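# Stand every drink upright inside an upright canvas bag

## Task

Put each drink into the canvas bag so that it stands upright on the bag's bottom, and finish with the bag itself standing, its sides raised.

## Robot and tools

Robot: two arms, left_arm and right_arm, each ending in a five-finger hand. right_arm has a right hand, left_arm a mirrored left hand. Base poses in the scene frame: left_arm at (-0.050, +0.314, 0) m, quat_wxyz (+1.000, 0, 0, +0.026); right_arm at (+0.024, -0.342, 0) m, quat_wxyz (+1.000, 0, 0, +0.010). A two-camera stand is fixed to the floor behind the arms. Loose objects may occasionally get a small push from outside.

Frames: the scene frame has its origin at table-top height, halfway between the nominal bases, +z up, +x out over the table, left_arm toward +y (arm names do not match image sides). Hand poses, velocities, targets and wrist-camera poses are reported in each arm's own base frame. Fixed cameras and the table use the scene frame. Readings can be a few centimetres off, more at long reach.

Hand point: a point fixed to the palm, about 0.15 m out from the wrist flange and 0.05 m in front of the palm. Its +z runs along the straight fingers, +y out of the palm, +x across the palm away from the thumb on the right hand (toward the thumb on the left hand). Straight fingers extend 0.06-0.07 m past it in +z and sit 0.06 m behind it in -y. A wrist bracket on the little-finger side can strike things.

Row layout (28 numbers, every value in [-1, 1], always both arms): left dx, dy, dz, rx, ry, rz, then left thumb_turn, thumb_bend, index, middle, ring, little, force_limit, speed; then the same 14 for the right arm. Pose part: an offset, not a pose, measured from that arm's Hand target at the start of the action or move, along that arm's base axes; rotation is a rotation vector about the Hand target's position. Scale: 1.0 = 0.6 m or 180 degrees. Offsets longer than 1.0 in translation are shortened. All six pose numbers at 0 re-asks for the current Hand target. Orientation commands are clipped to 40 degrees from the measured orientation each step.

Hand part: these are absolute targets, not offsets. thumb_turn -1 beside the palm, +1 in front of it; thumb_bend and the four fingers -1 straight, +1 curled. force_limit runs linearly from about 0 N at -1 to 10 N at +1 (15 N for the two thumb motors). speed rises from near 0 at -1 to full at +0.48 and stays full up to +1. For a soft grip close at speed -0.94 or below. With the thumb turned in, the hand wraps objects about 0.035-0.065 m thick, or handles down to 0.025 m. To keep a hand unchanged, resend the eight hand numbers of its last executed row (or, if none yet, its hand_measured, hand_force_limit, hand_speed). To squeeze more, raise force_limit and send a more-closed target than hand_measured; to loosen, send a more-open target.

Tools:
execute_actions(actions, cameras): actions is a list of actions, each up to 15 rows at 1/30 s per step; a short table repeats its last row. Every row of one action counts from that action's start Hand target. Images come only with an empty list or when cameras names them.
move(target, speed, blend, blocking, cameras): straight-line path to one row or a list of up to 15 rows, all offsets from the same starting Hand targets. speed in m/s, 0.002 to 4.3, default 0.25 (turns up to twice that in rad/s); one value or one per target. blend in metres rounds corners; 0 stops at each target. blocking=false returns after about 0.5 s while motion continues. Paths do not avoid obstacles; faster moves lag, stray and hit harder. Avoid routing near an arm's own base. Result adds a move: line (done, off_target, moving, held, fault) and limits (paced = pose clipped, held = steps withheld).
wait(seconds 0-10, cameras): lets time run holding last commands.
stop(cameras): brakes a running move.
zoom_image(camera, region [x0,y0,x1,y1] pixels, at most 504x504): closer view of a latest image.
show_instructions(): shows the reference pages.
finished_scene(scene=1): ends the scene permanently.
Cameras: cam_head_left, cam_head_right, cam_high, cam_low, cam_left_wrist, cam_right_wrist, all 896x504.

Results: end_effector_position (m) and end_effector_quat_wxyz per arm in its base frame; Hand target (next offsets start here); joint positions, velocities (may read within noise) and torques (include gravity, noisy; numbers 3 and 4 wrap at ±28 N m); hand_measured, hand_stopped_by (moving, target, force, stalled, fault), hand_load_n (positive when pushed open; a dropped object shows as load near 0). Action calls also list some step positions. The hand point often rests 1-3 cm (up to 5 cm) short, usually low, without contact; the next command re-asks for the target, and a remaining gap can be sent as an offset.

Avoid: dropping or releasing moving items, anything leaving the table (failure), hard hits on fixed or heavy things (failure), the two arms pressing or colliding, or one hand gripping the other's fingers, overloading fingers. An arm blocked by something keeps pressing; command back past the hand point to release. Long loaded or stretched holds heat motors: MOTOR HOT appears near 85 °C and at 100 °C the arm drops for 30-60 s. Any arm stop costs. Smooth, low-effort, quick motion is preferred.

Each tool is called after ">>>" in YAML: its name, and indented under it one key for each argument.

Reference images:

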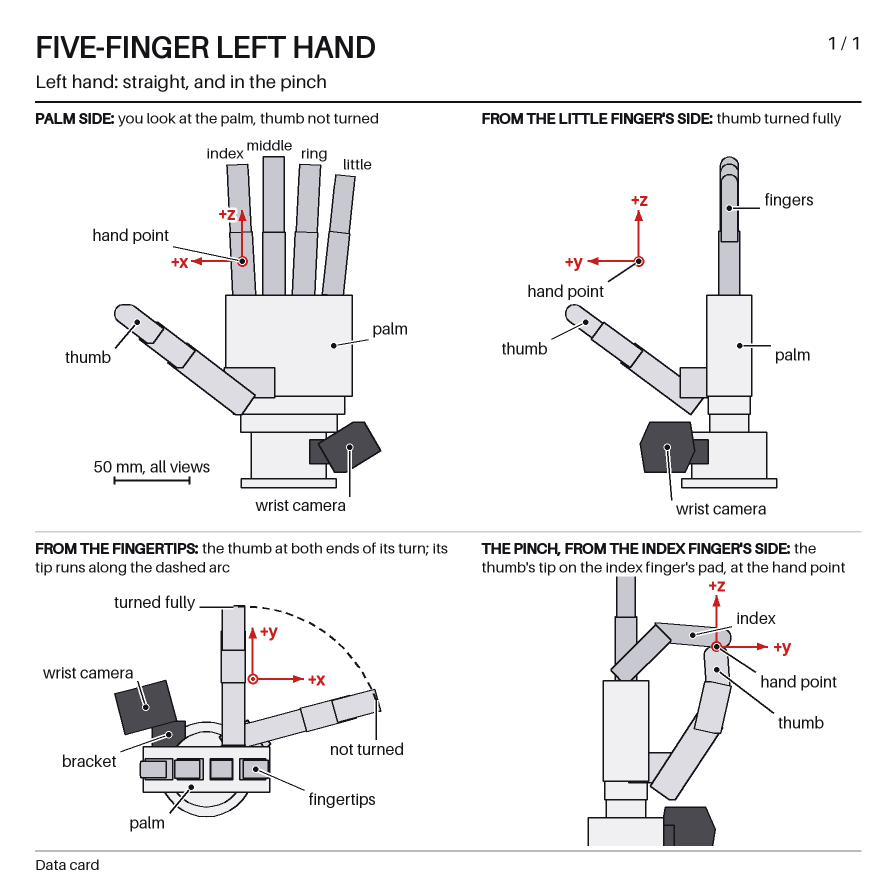

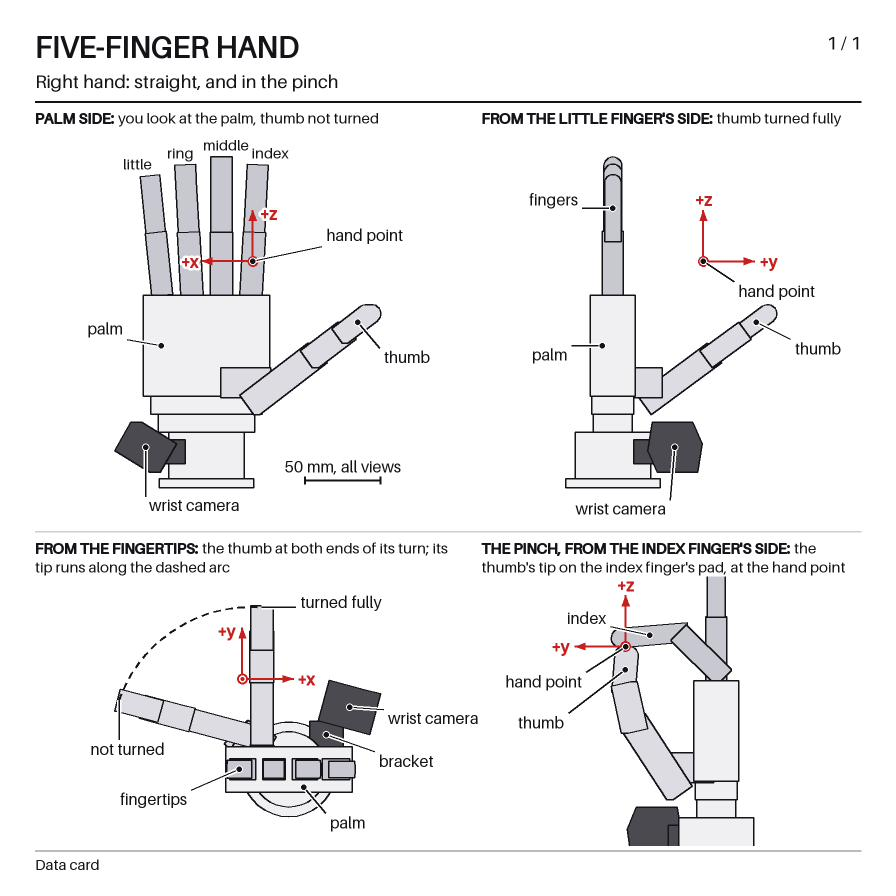

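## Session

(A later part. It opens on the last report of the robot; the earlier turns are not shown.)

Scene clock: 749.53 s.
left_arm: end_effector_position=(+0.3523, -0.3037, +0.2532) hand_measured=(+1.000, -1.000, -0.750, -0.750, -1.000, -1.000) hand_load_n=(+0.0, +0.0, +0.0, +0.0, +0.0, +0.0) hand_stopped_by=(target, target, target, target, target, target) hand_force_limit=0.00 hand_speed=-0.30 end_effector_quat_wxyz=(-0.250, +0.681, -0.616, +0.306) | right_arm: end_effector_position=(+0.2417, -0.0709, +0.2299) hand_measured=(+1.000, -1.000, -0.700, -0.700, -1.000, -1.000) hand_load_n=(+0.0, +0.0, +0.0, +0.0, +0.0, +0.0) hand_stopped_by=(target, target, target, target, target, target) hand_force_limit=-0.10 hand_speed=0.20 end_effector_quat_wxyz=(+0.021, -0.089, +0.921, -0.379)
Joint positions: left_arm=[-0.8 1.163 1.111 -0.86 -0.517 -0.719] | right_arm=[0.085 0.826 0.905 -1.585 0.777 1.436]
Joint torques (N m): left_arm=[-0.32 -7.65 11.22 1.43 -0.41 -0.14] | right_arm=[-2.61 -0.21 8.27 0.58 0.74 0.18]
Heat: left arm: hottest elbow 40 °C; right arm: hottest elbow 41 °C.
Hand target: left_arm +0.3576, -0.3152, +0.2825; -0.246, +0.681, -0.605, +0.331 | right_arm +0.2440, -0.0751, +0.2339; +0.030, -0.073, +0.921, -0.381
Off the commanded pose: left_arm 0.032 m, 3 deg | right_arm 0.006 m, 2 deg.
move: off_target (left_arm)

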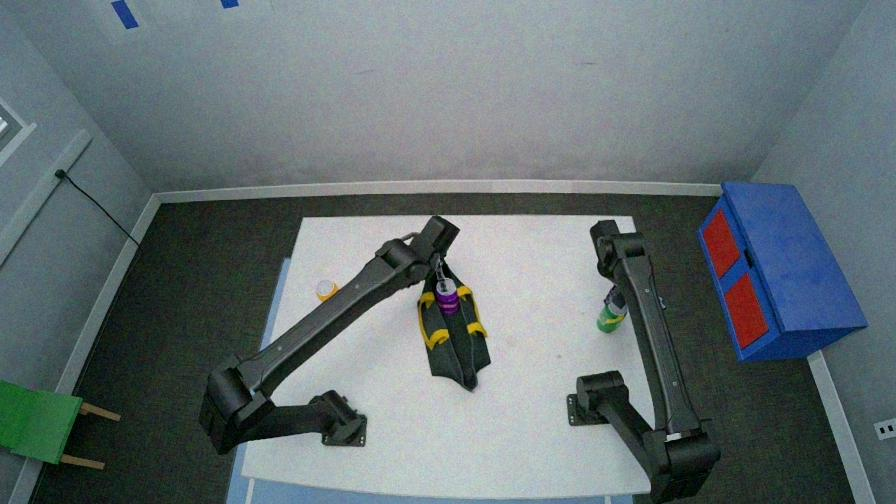

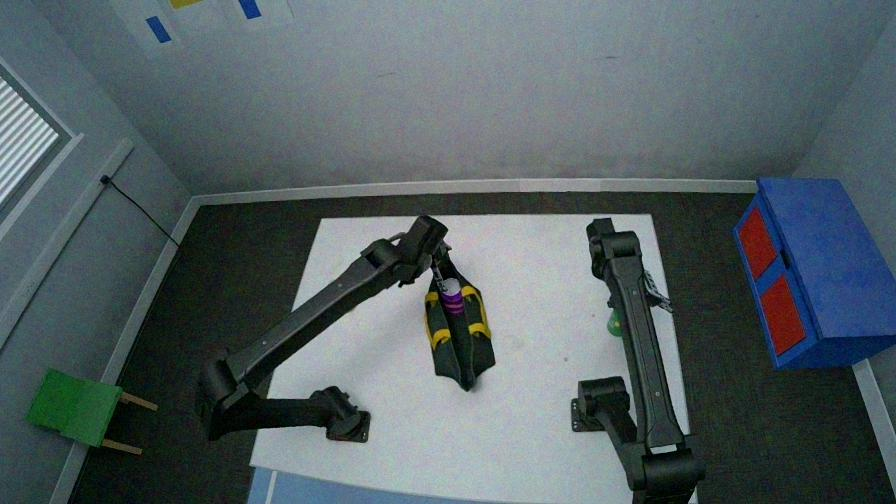

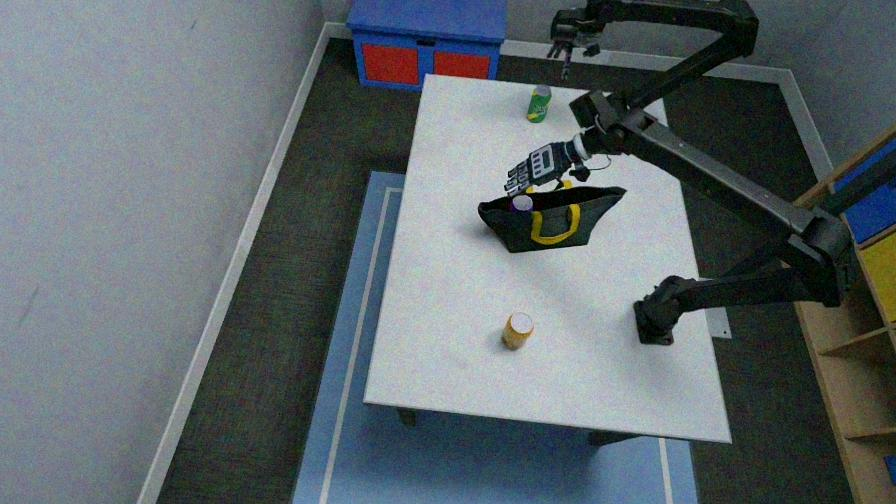

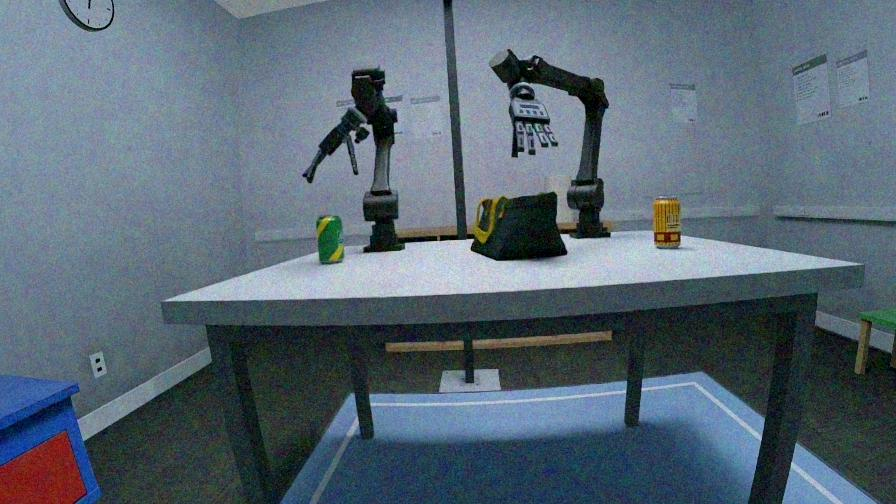

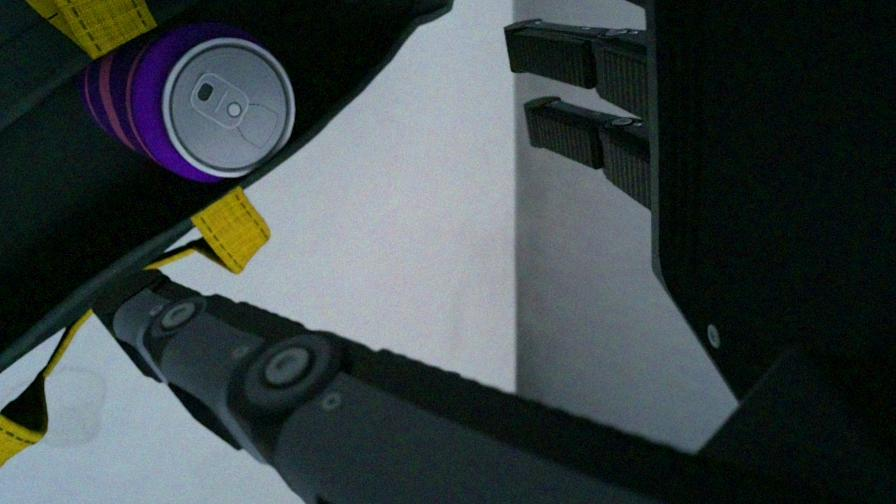

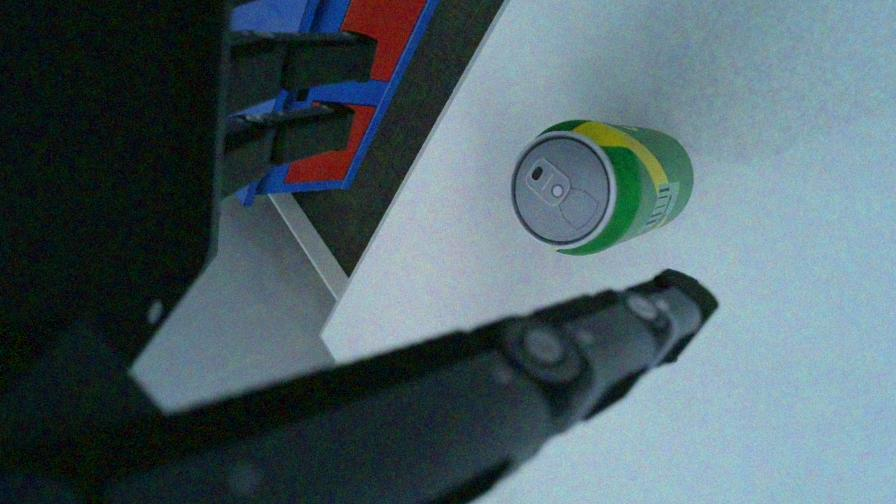

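>>> move:
  target:
    - [0.032,0.605,-0.0875,0.048,0.02,0,1,-1,-0.7,-0.7,-1,-1,0.0,0,0,0,0.06,0,0,0,1,-1,-0.7,-0.7,-1,-1,-0.1,0.2]
    - [0.032,0.605,-0.0875,0.048,0.02,0,1,-1,-0.7,-0.7,-1,-1,0.0,0,-0.136,0.612,0.06,0.169,0.214,0.447,1,-1,-1,-1,-1,-1,-0.1,0.2]
    - [0.032,0.605,-0.0875,0.048,0.02,0,1,-1,-0.7,-0.7,-1,-1,0.0,0,-0.136,0.612,-0.04,0.069,-0.370,-0.910,1,-1,-1,-1,-1,-1,-0.1,0.2]
  speed: 0.32
  blend: [0.03,0.01,0]
  cameras: ["all"]

>>> zoom_image:
  camera: "cam_head_left"
  region: [400, 240, 500, 400]

>>> zoom_image:
  camera: "cam_head_left"
  region: [260, 220, 370, 330]

Scene clock: 791.97 s.
left_arm: end_effector_position=(+0.3692, +0.0425, +0.2213) hand_measured=(+1.000, -1.000, -0.700, -0.700, -1.000, -1.000) hand_load_n=(+0.0, +0.0, +0.0, +0.0, +0.0, +0.0) hand_stopped_by=(target, target, target, target, target, target) hand_force_limit=0.00 hand_speed=0.00 end_effector_quat_wxyz=(-0.265, +0.677, -0.636, +0.258) | right_arm: end_effector_position=(+0.1643, +0.2864, +0.2111) hand_measured=(+1.000, -1.000, -1.000, -1.000, -1.000, -1.000) hand_load_n=(+0.0, +0.0, +0.0, +0.0, +0.0, +0.0) hand_stopped_by=(target, target, target, target, target, target) hand_force_limit=-0.10 hand_speed=0.20 end_effector_quat_wxyz=(+0.004, +0.996, +0.091, -0.001)
Joint positions: left_arm=[0.25 0.943 0.892 -0.772 0.14 0.132] | right_arm=[1.092 1.384 1.288 -1.483 0.003 -0.662]
Joint torques (N m): left_arm=[0.09 -3.72 8.81 2.43 0.32 0.09] | right_arm=[-0.32 -6.01 8.06 0.42 -0.01 -0.07]
Heat: left arm: hottest elbow 44 °C; right arm: hottest elbow 41 °C.
Hand target: left_arm +0.3768, +0.0477, +0.2300; -0.278, +0.671, -0.635, +0.263 | right_arm +0.1624, +0.2921, +0.2099; +0.000, +0.995, +0.104, +0.000
Off the commanded pose: left_arm 0.013 m, 2 deg | right_arm 0.006 m, 2 deg.
move: off_target (left_arm); blend cut to 0 m at target 2; target 2's new numbers were sent with right_arm's hand 0.023 m and 3 deg from that target

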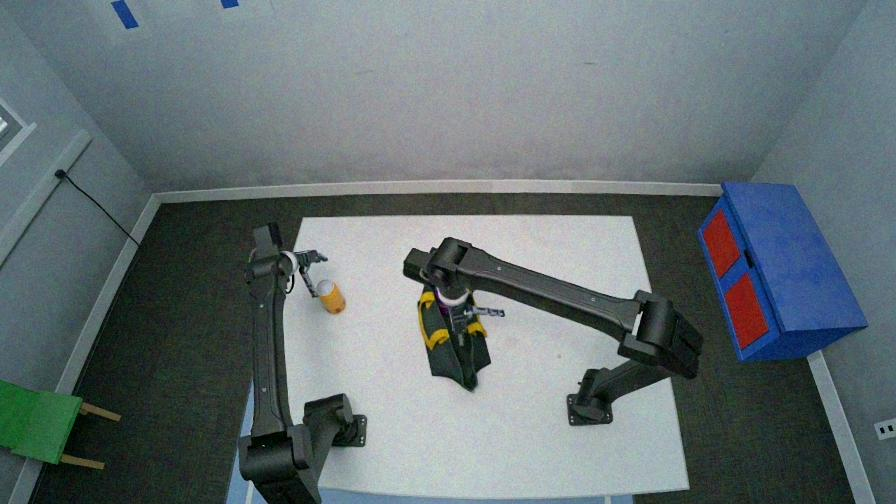

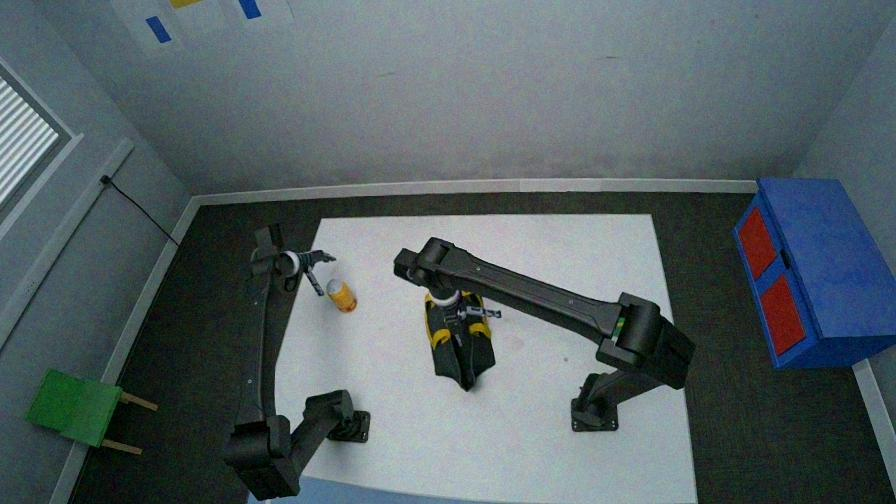

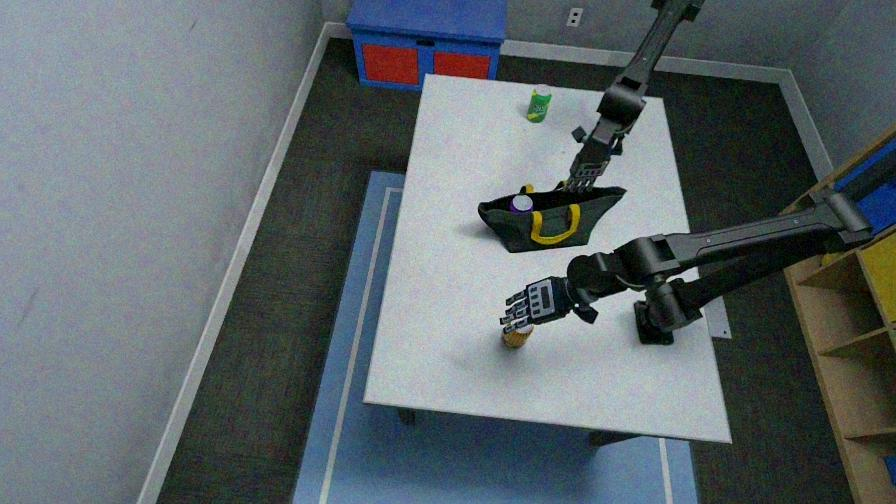

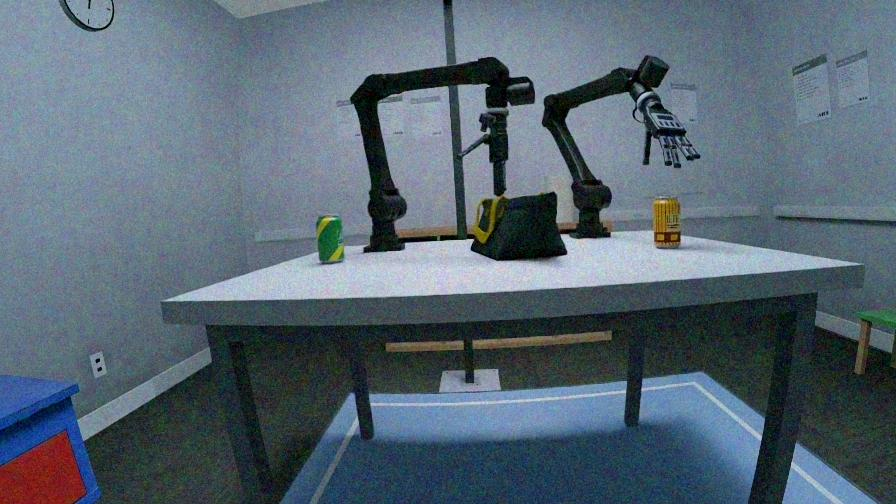

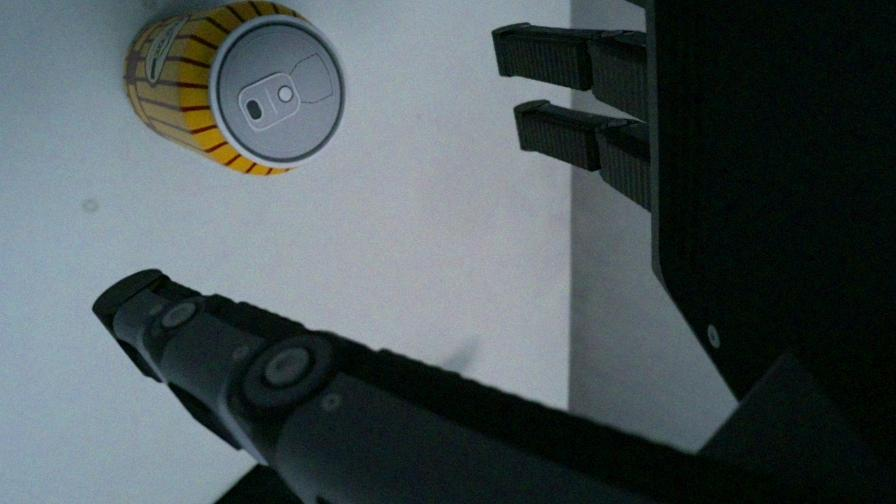

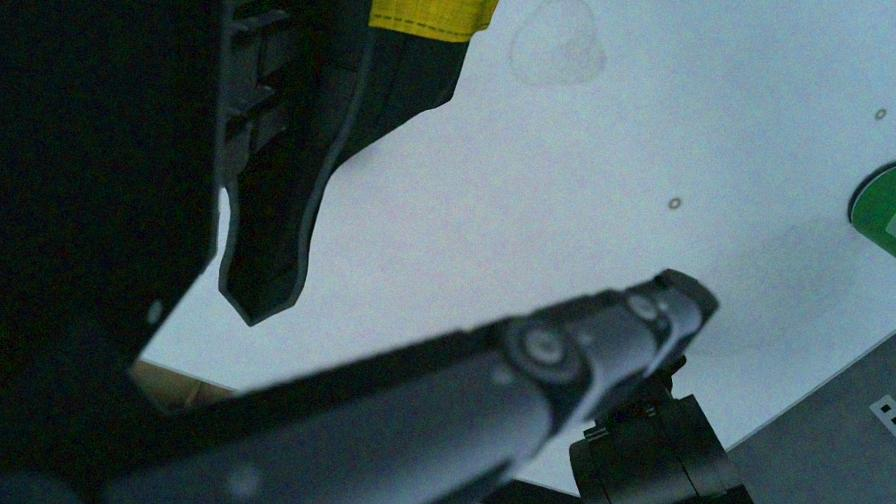

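Scaled by 3.150 from the camera's 896x504 image, which has a finer 1280x720 frame.

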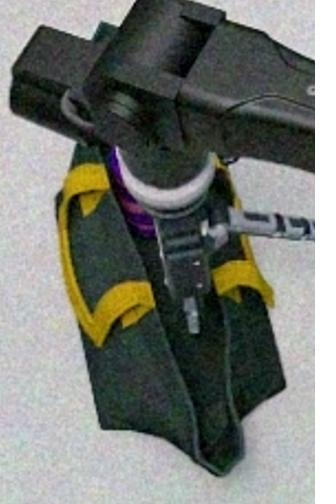

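Scaled by 4.582 from the camera's 896x504 image, which has a finer 1280x720 frame.

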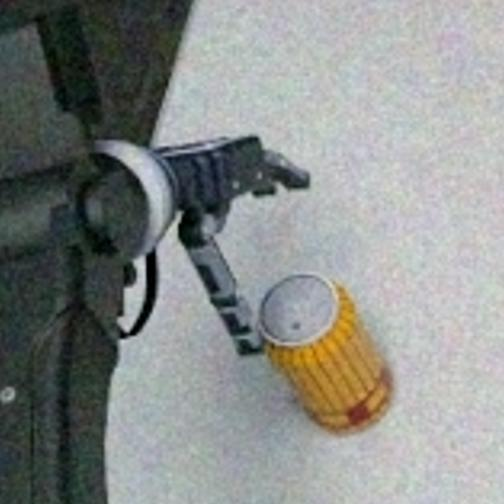

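>>> move:
  target:
    - [-0.013,-0.008,-0.133,0,0,0,1,-1,-0.7,-0.7,-1,-1,0.0,0,0,0,-0.15,0,0,0,1,-1,-1,-1,-1,-1,-0.1,0.2]
    - [-0.013,-0.008,-0.133,0,0,0,1,-1,-0.7,-0.7,-1,-1,0.0,0,-0.050,0.038,-0.15,0,0,-0.178,1,-1,-1,-1,-1,-1,-0.1,0.2]
    - [-0.013,-0.008,-0.133,0,0,0,1,-1,-0.7,-0.7,-1,-1,0.0,0,-0.073,0.096,-0.15,0,0,-0.35,1,-1,-1,-1,-1,-1,-0.1,0.2]
    - [-0.013,-0.008,-0.133,0,0,0,1,-1,-0.7,-0.7,-1,-1,0.0,0,-0.062,0.161,-0.15,0,0,-0.528,1,-1,-1,-1,-1,-1,-0.1,0.2]
  speed: [0.1,0.18,0.18,0.18]
  blend: [0,0.01,0.01,0]
  cameras: ["cam_head_left","cam_low","cam_high","cam_left_wrist"]

>>> zoom_image:
  camera: "cam_head_left"
  region: [400, 240, 500, 400]

>>> zoom_image:
  camera: "cam_head_left"
  region: [260, 220, 370, 330]

>>> zoom_image:
  camera: "cam_low"
  region: [440, 80, 720, 280]

Scene clock: 817.97 s.
left_arm: end_effector_position=(+0.3649, +0.0415, +0.1500) hand_measured=(+1.000, -1.000, -0.700, -0.700, -1.000, -1.000) hand_load_n=(+0.0, +0.0, +0.0, +0.0, +0.0, +0.0) hand_stopped_by=(target, target, target, target, target, target) hand_force_limit=0.00 hand_speed=0.00 end_effector_quat_wxyz=(-0.272, +0.674, -0.634, +0.262) | right_arm: end_effector_position=(+0.1189, +0.3734, +0.1133) hand_measured=(+1.000, -1.000, -1.000, -1.000, -1.000, -1.000) hand_load_n=(+0.0, -0.5, +0.0, +0.0, +0.0, +0.0) hand_stopped_by=(target, target, target, target, target, target) hand_force_limit=-0.10 hand_speed=0.20 end_effector_quat_wxyz=(+0.014, +0.752, -0.659, +0.003)
Joint positions: left_arm=[0.25 0.951 0.702 -0.556 0.14 0.132] | right_arm=[1.092 1.454 1.097 -1.242 0 0.959]
Joint torques (N m): left_arm=[-0.26 -2.84 7.65 2.77 0.11 0.07] | right_arm=[-1.32 -6.42 9.96 0.29 0.09 0.2]
Heat: left arm: hottest elbow 42 °C; right arm: hottest elbow 41 °C.
Hand target: left_arm +0.3691, +0.0429, +0.1503; -0.278, +0.671, -0.635, +0.263 | right_arm +0.1252, +0.3886, +0.1197; +0.000, +0.749, -0.663, +0.000
Off the commanded pose: left_arm 0.004 m, 1 deg | right_arm 0.018 m, 2 deg.
move: off_target (right_arm)
Images, in order (width x height): cam_head_left 896x504, cam_high 896x504, cam_low 896x504, cam_left_wrist 896x504.

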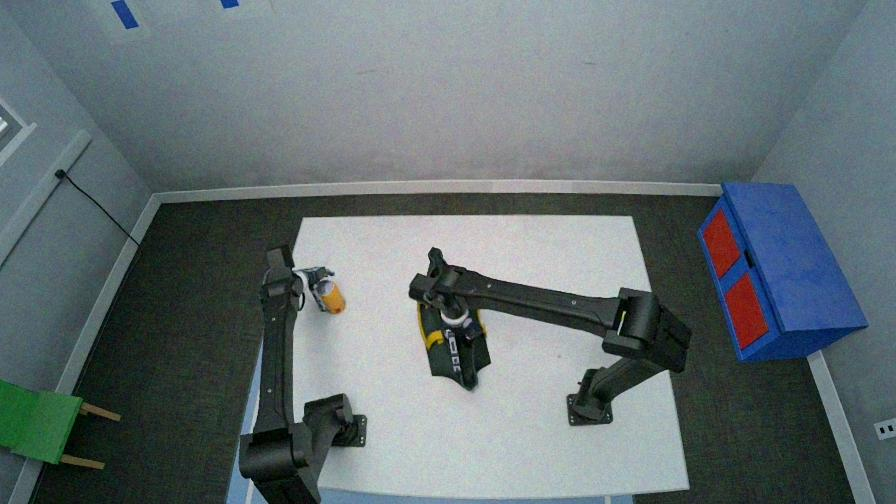

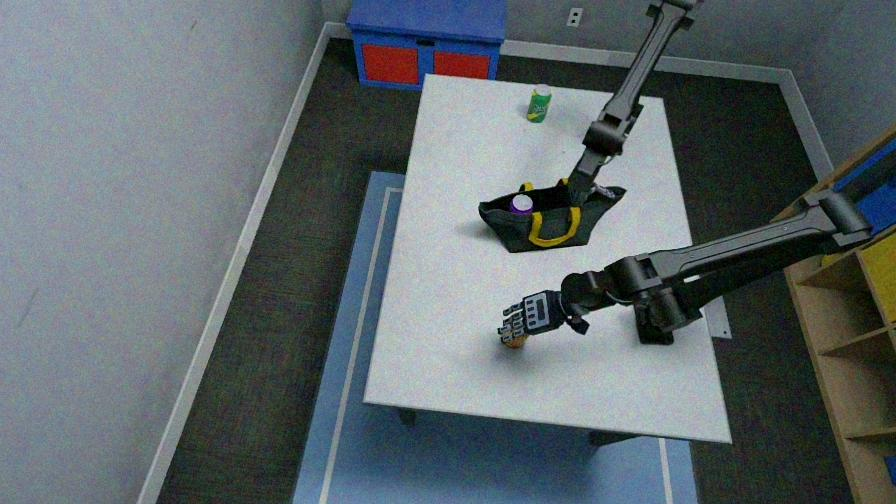

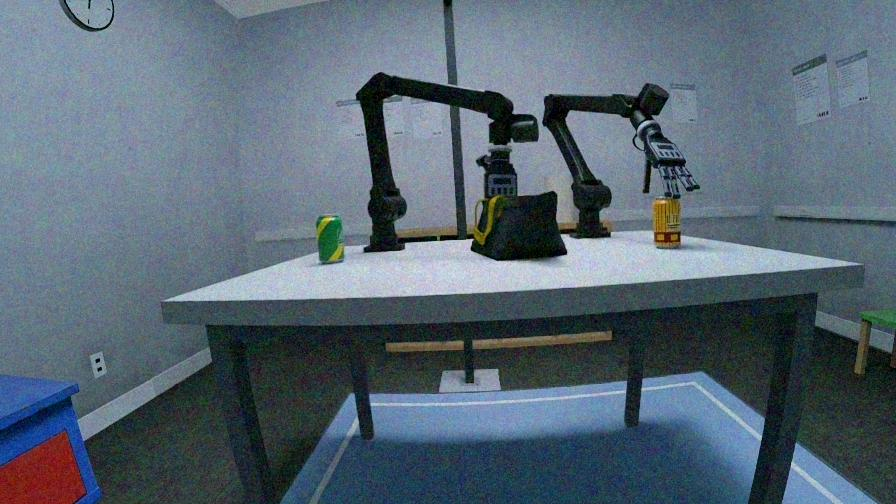

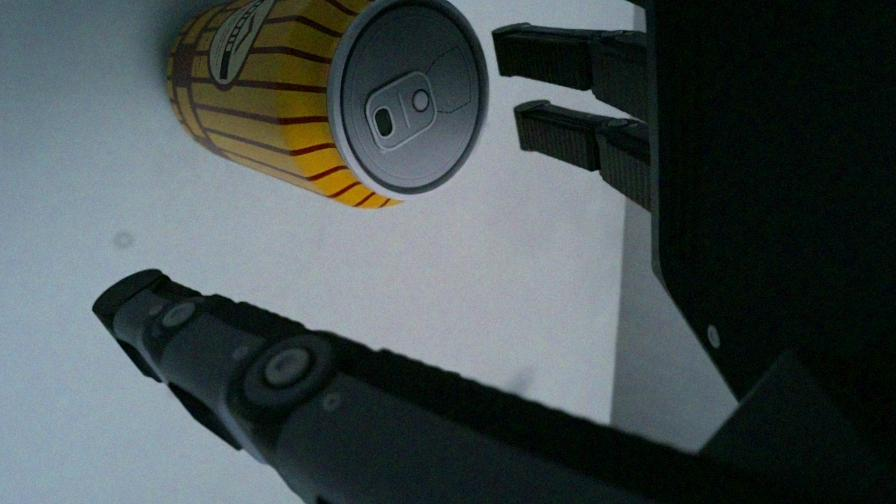

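Scaled by 3.150 from the camera's 896x504 image, which has a finer 1280x720 frame.

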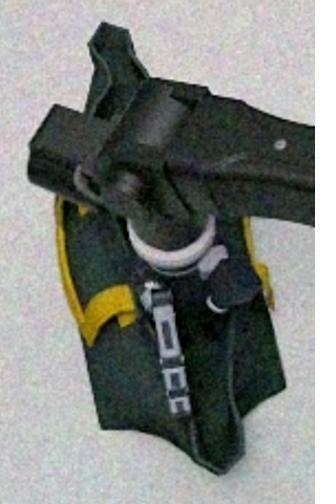

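Scaled by 4.582 from the camera's 896x504 image, which has a finer 1280x720 frame.

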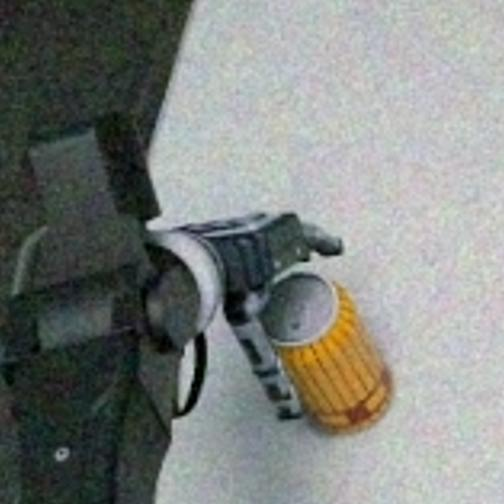

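Scaled by 1.800 from the camera's 896x504 image, which has a finer 1280x720 frame.

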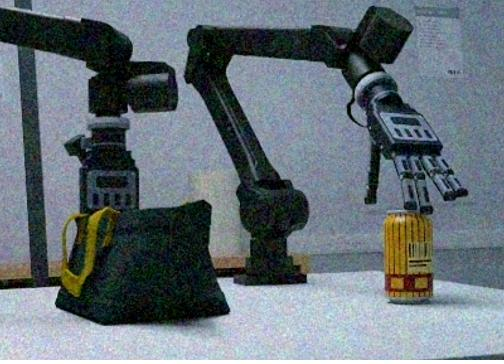

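>>> move:
  target:
    - [0.017,0.002,-0.095,0,0,0,1,-1,-0.7,-0.7,-1,-1,0.0,0,0,0.1,0,0,0,0,1,-1,-1,-1,-1,-1,-0.1,0.2]
    - [0.017,0.002,-0.095,0,0,0,1,-0.65,-0.5,-0.5,-1,-1,-0.2,-0.5,0,0.1,0,0,0,0,1,-1,-1,-1,-1,-1,-0.1,0.2]
    - [0.017,0.002,-0.095,0,0,0,1,-0.65,-0.5,-0.5,-1,-1,-0.2,-0.5,0,-0.09,0,0,0,0,1,-1,-1,-1,-1,-1,-0.1,0.2]
  speed: 0.09
  cameras: ["cam_head_left","cam_low","cam_high","cam_left_wrist"]

>>> zoom_image:
  camera: "cam_head_left"
  region: [400, 240, 500, 400]

>>> zoom_image:
  camera: "cam_head_left"
  region: [260, 220, 370, 330]

>>> zoom_image:
  camera: "cam_low"
  region: [440, 80, 720, 280]

Scene clock: 844.03 s.
left_arm: end_effector_position=(+0.3788, +0.0457, +0.0980) hand_measured=(+1.000, -0.650, -0.500, -0.500, -1.000, -1.000) hand_load_n=(+0.0, +0.0, +0.0, +0.5, +0.0, +0.0) hand_stopped_by=(target, target, target, target, target, target) hand_force_limit=-0.20 hand_speed=-0.50 end_effector_quat_wxyz=(-0.280, +0.672, -0.632, +0.265) | right_arm: end_effector_position=(+0.1200, +0.3372, +0.1161) hand_measured=(+1.000, -1.000, -1.000, -1.000, -1.000, -1.000) hand_load_n=(+0.5, -0.5, +0.0, +0.0, +0.0, +0.0) hand_stopped_by=(target, target, target, target, target, target) hand_force_limit=-0.10 hand_speed=0.20 end_effector_quat_wxyz=(+0.008, +0.748, -0.664, +0.002)
Joint positions: left_arm=[0.25 1.05 0.609 -0.347 0.137 0.132] | right_arm=[1.043 1.36 1.01 -1.237 0.001 0.925]
Joint torques (N m): left_arm=[-0.67 -3.55 6.8 2.24 0.07 0.04] | right_arm=[-2.37 -6.83 7.3 0.2 0.06 -0.11]
Heat: left arm: hottest elbow 40 °C; right arm: hottest elbow 42 °C.
Hand target: left_arm +0.3792, +0.0441, +0.0932; -0.278, +0.671, -0.635, +0.263 | right_arm +0.1252, +0.3346, +0.1199; +0.000, +0.749, -0.663, +0.000
Off the commanded pose: left_arm 0.005 m, 1 deg | right_arm 0.007 m, 1 deg.
move: done
Images, in order (width x height): cam_head_left 896x504, cam_high 896x504, cam_low 896x504, cam_left_wrist 896x504.

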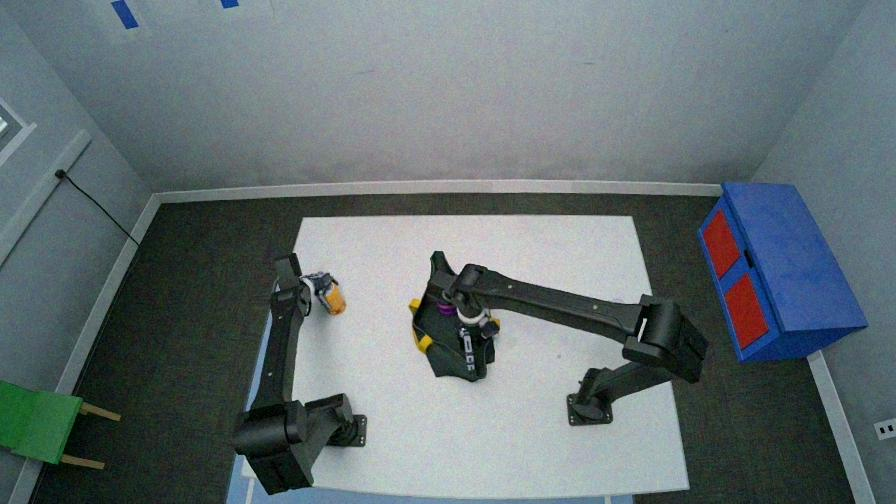

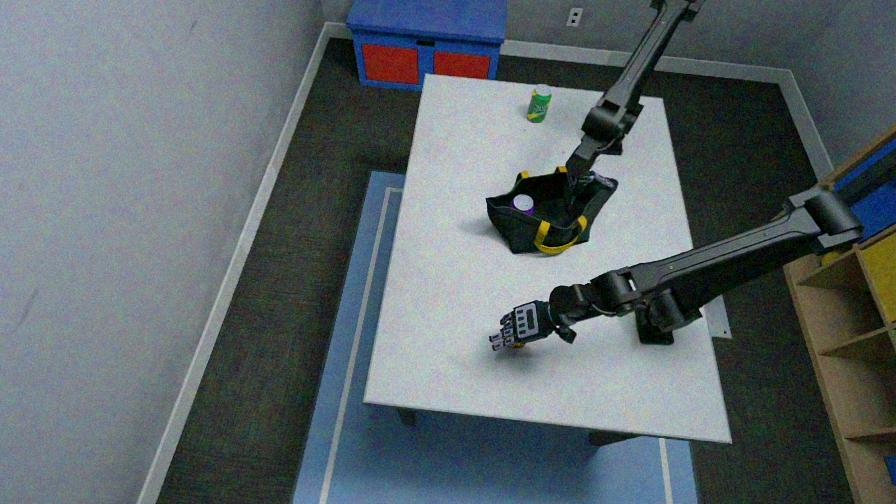

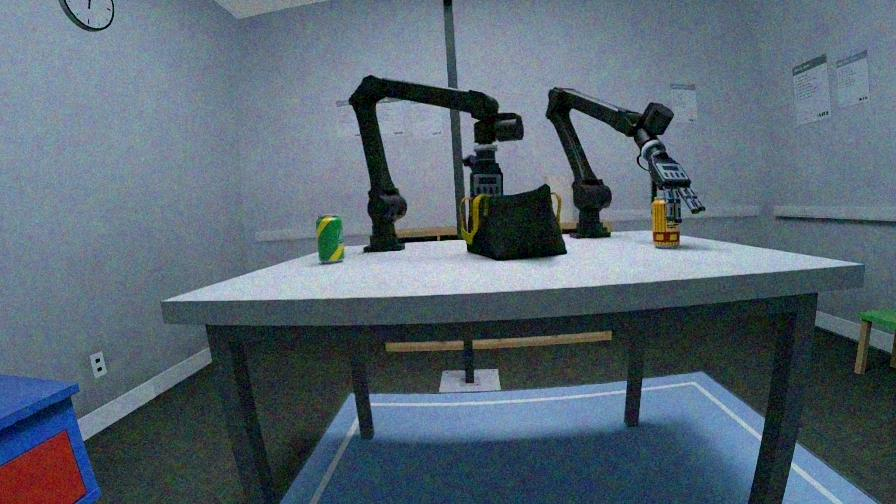

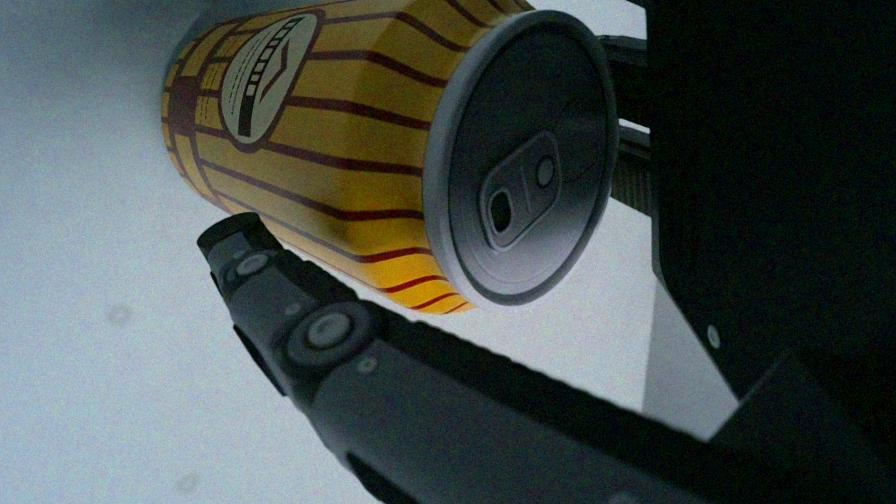

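Scaled by 3.150 from the camera's 896x504 image, which has a finer 1280x720 frame.

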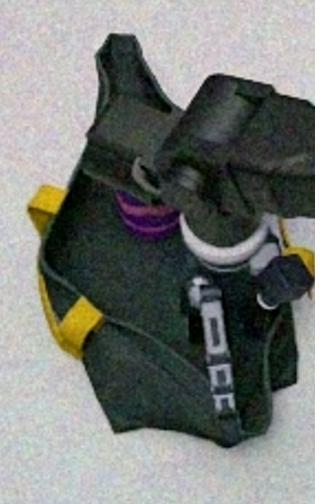

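Scaled by 4.582 from the camera's 896x504 image, which has a finer 1280x720 frame.

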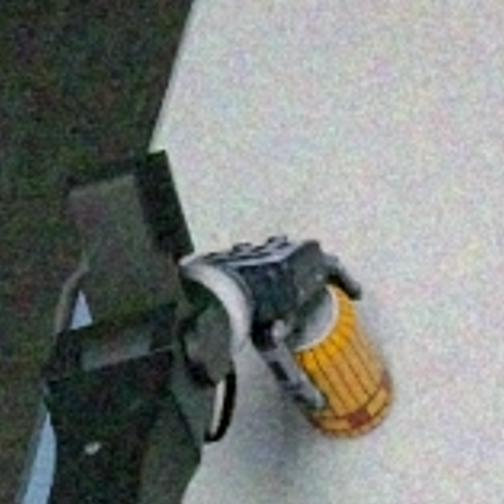

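Scaled by 1.800 from the camera's 896x504 image, which has a finer 1280x720 frame.

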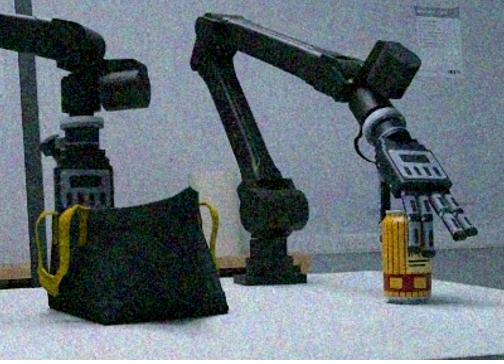

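>>> move:
  target:
    - [0.0,0,-0.015,0,0,0,1,-0.65,-0.5,-0.5,-1,-1,-0.2,-0.5,0,0.07,0,0,0,0,1,-1,-1,-1,-1,-1,-0.1,0.2]
    - [0.0,0,-0.015,0,0,0,1,0.2,0.2,0.2,-1,-1,-0.05,-0.75,0,0.07,0.01,0,0,0,1,-1,-1,-1,-1,-1,-0.1,0.2]
    - [0.0,0,-0.015,0,0,0,1,0.2,0.2,0.2,-1,-1,-0.05,-0.75,0,0.07,0.24,0,0,0,1,-1,-1,-1,-1,-1,-0.1,0.2]
  speed: [0.06,0.06,0.12]
  cameras: ["cam_head_left","cam_low","cam_high","cam_left_wrist"]

>>> zoom_image:
  camera: "cam_head_left"
  region: [400, 240, 500, 400]

>>> zoom_image:
  camera: "cam_low"
  region: [440, 80, 720, 280]

Scene clock: 859.57 s.
left_arm: end_effector_position=(+0.3796, +0.0459, +0.0898) hand_measured=(+1.000, -0.600, -0.344, -0.390, -1.000, -1.000) hand_load_n=(-0.5, +15.0, +9.5, +7.5, +0.0, +0.0) hand_stopped_by=(target, force, force, force, target, target) hand_force_limit=-0.05 hand_speed=-0.75 end_effector_quat_wxyz=(-0.281, +0.672, -0.632, +0.266) | right_arm: end_effector_position=(+0.1253, +0.3637, +0.2420) hand_measured=(+1.000, -1.000, -1.000, -1.000, -1.000, -1.000) hand_load_n=(+0.0, +0.0, +0.0, +0.0, +0.0, +0.0) hand_stopped_by=(target, target, target, target, target, target) hand_force_limit=-0.10 hand_speed=0.20 end_effector_quat_wxyz=(+0.024, +0.747, -0.664, +0.006)
Joint positions: left_arm=[0.25 1.065 0.594 -0.314 0.136 0.132] | right_arm=[1.066 1.39 1.375 -1.606 0.001 0.948]
Joint torques (N m): left_arm=[-0.09 -3.6 6.5 2.13 0.06 0.07] | right_arm=[-0.21 -7.06 11.9 -0.44 0.01 0.18]
Heat: left arm: hottest elbow 38 °C; right arm: hottest elbow 42 °C.
Hand target: left_arm +0.3792, +0.0441, +0.0841; -0.278, +0.671, -0.635, +0.263 | right_arm +0.1253, +0.3766, +0.2638; +0.000, +0.749, -0.663, +0.000
Off the commanded pose: left_arm 0.006 m, 1 deg | right_arm 0.025 m, 3 deg.
move: off_target (right_arm)
Images, in order (width x height): cam_head_left 896x504, cam_high 896x504, cam_low 896x504, cam_left_wrist 896x504.

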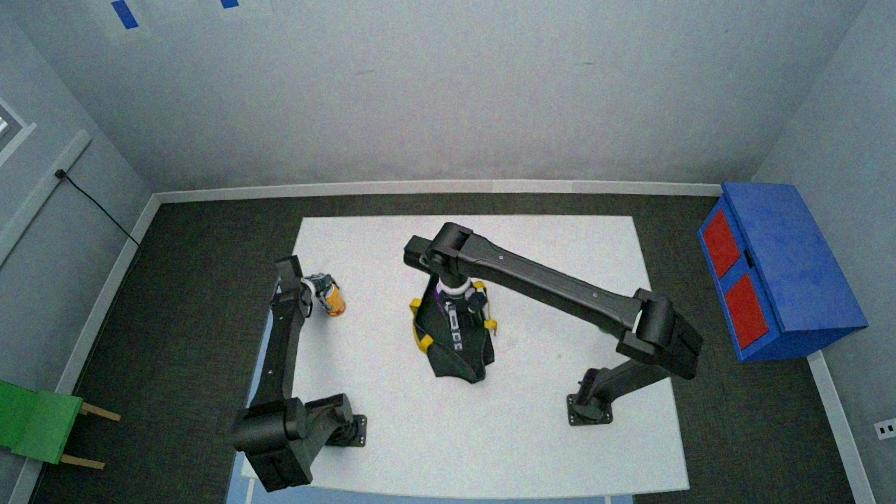

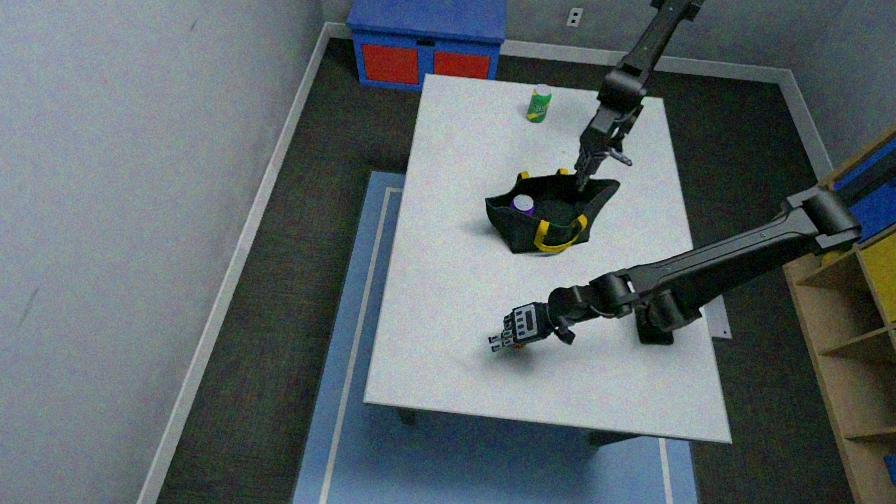

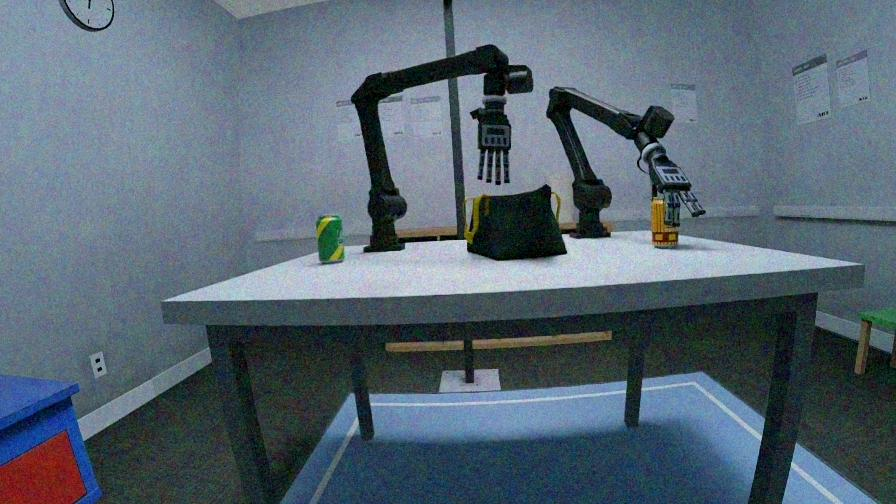

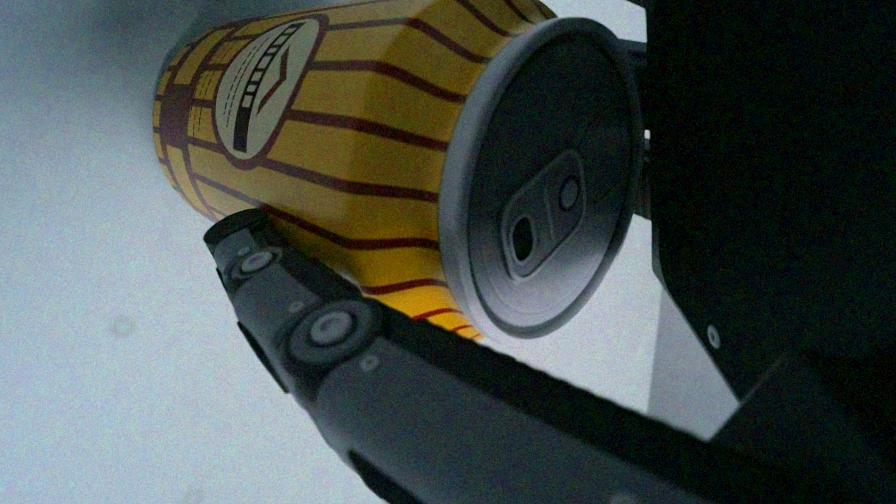

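Scaled by 3.150 from the camera's 896x504 image, which has a finer 1280x720 frame.

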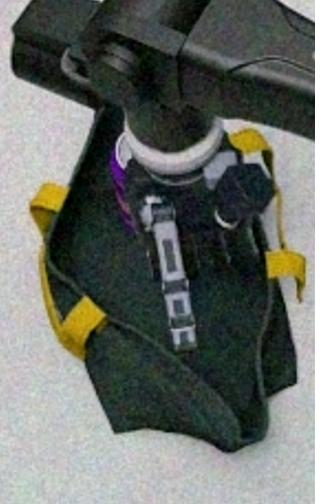

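Scaled by 1.800 from the camera's 896x504 image, which has a finer 1280x720 frame.

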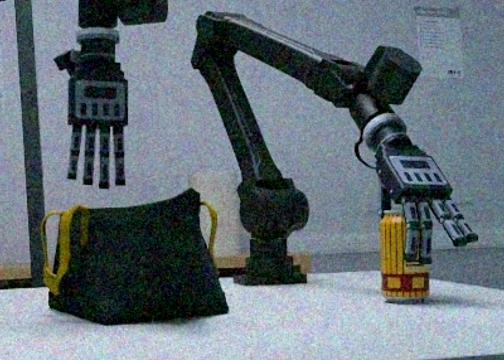

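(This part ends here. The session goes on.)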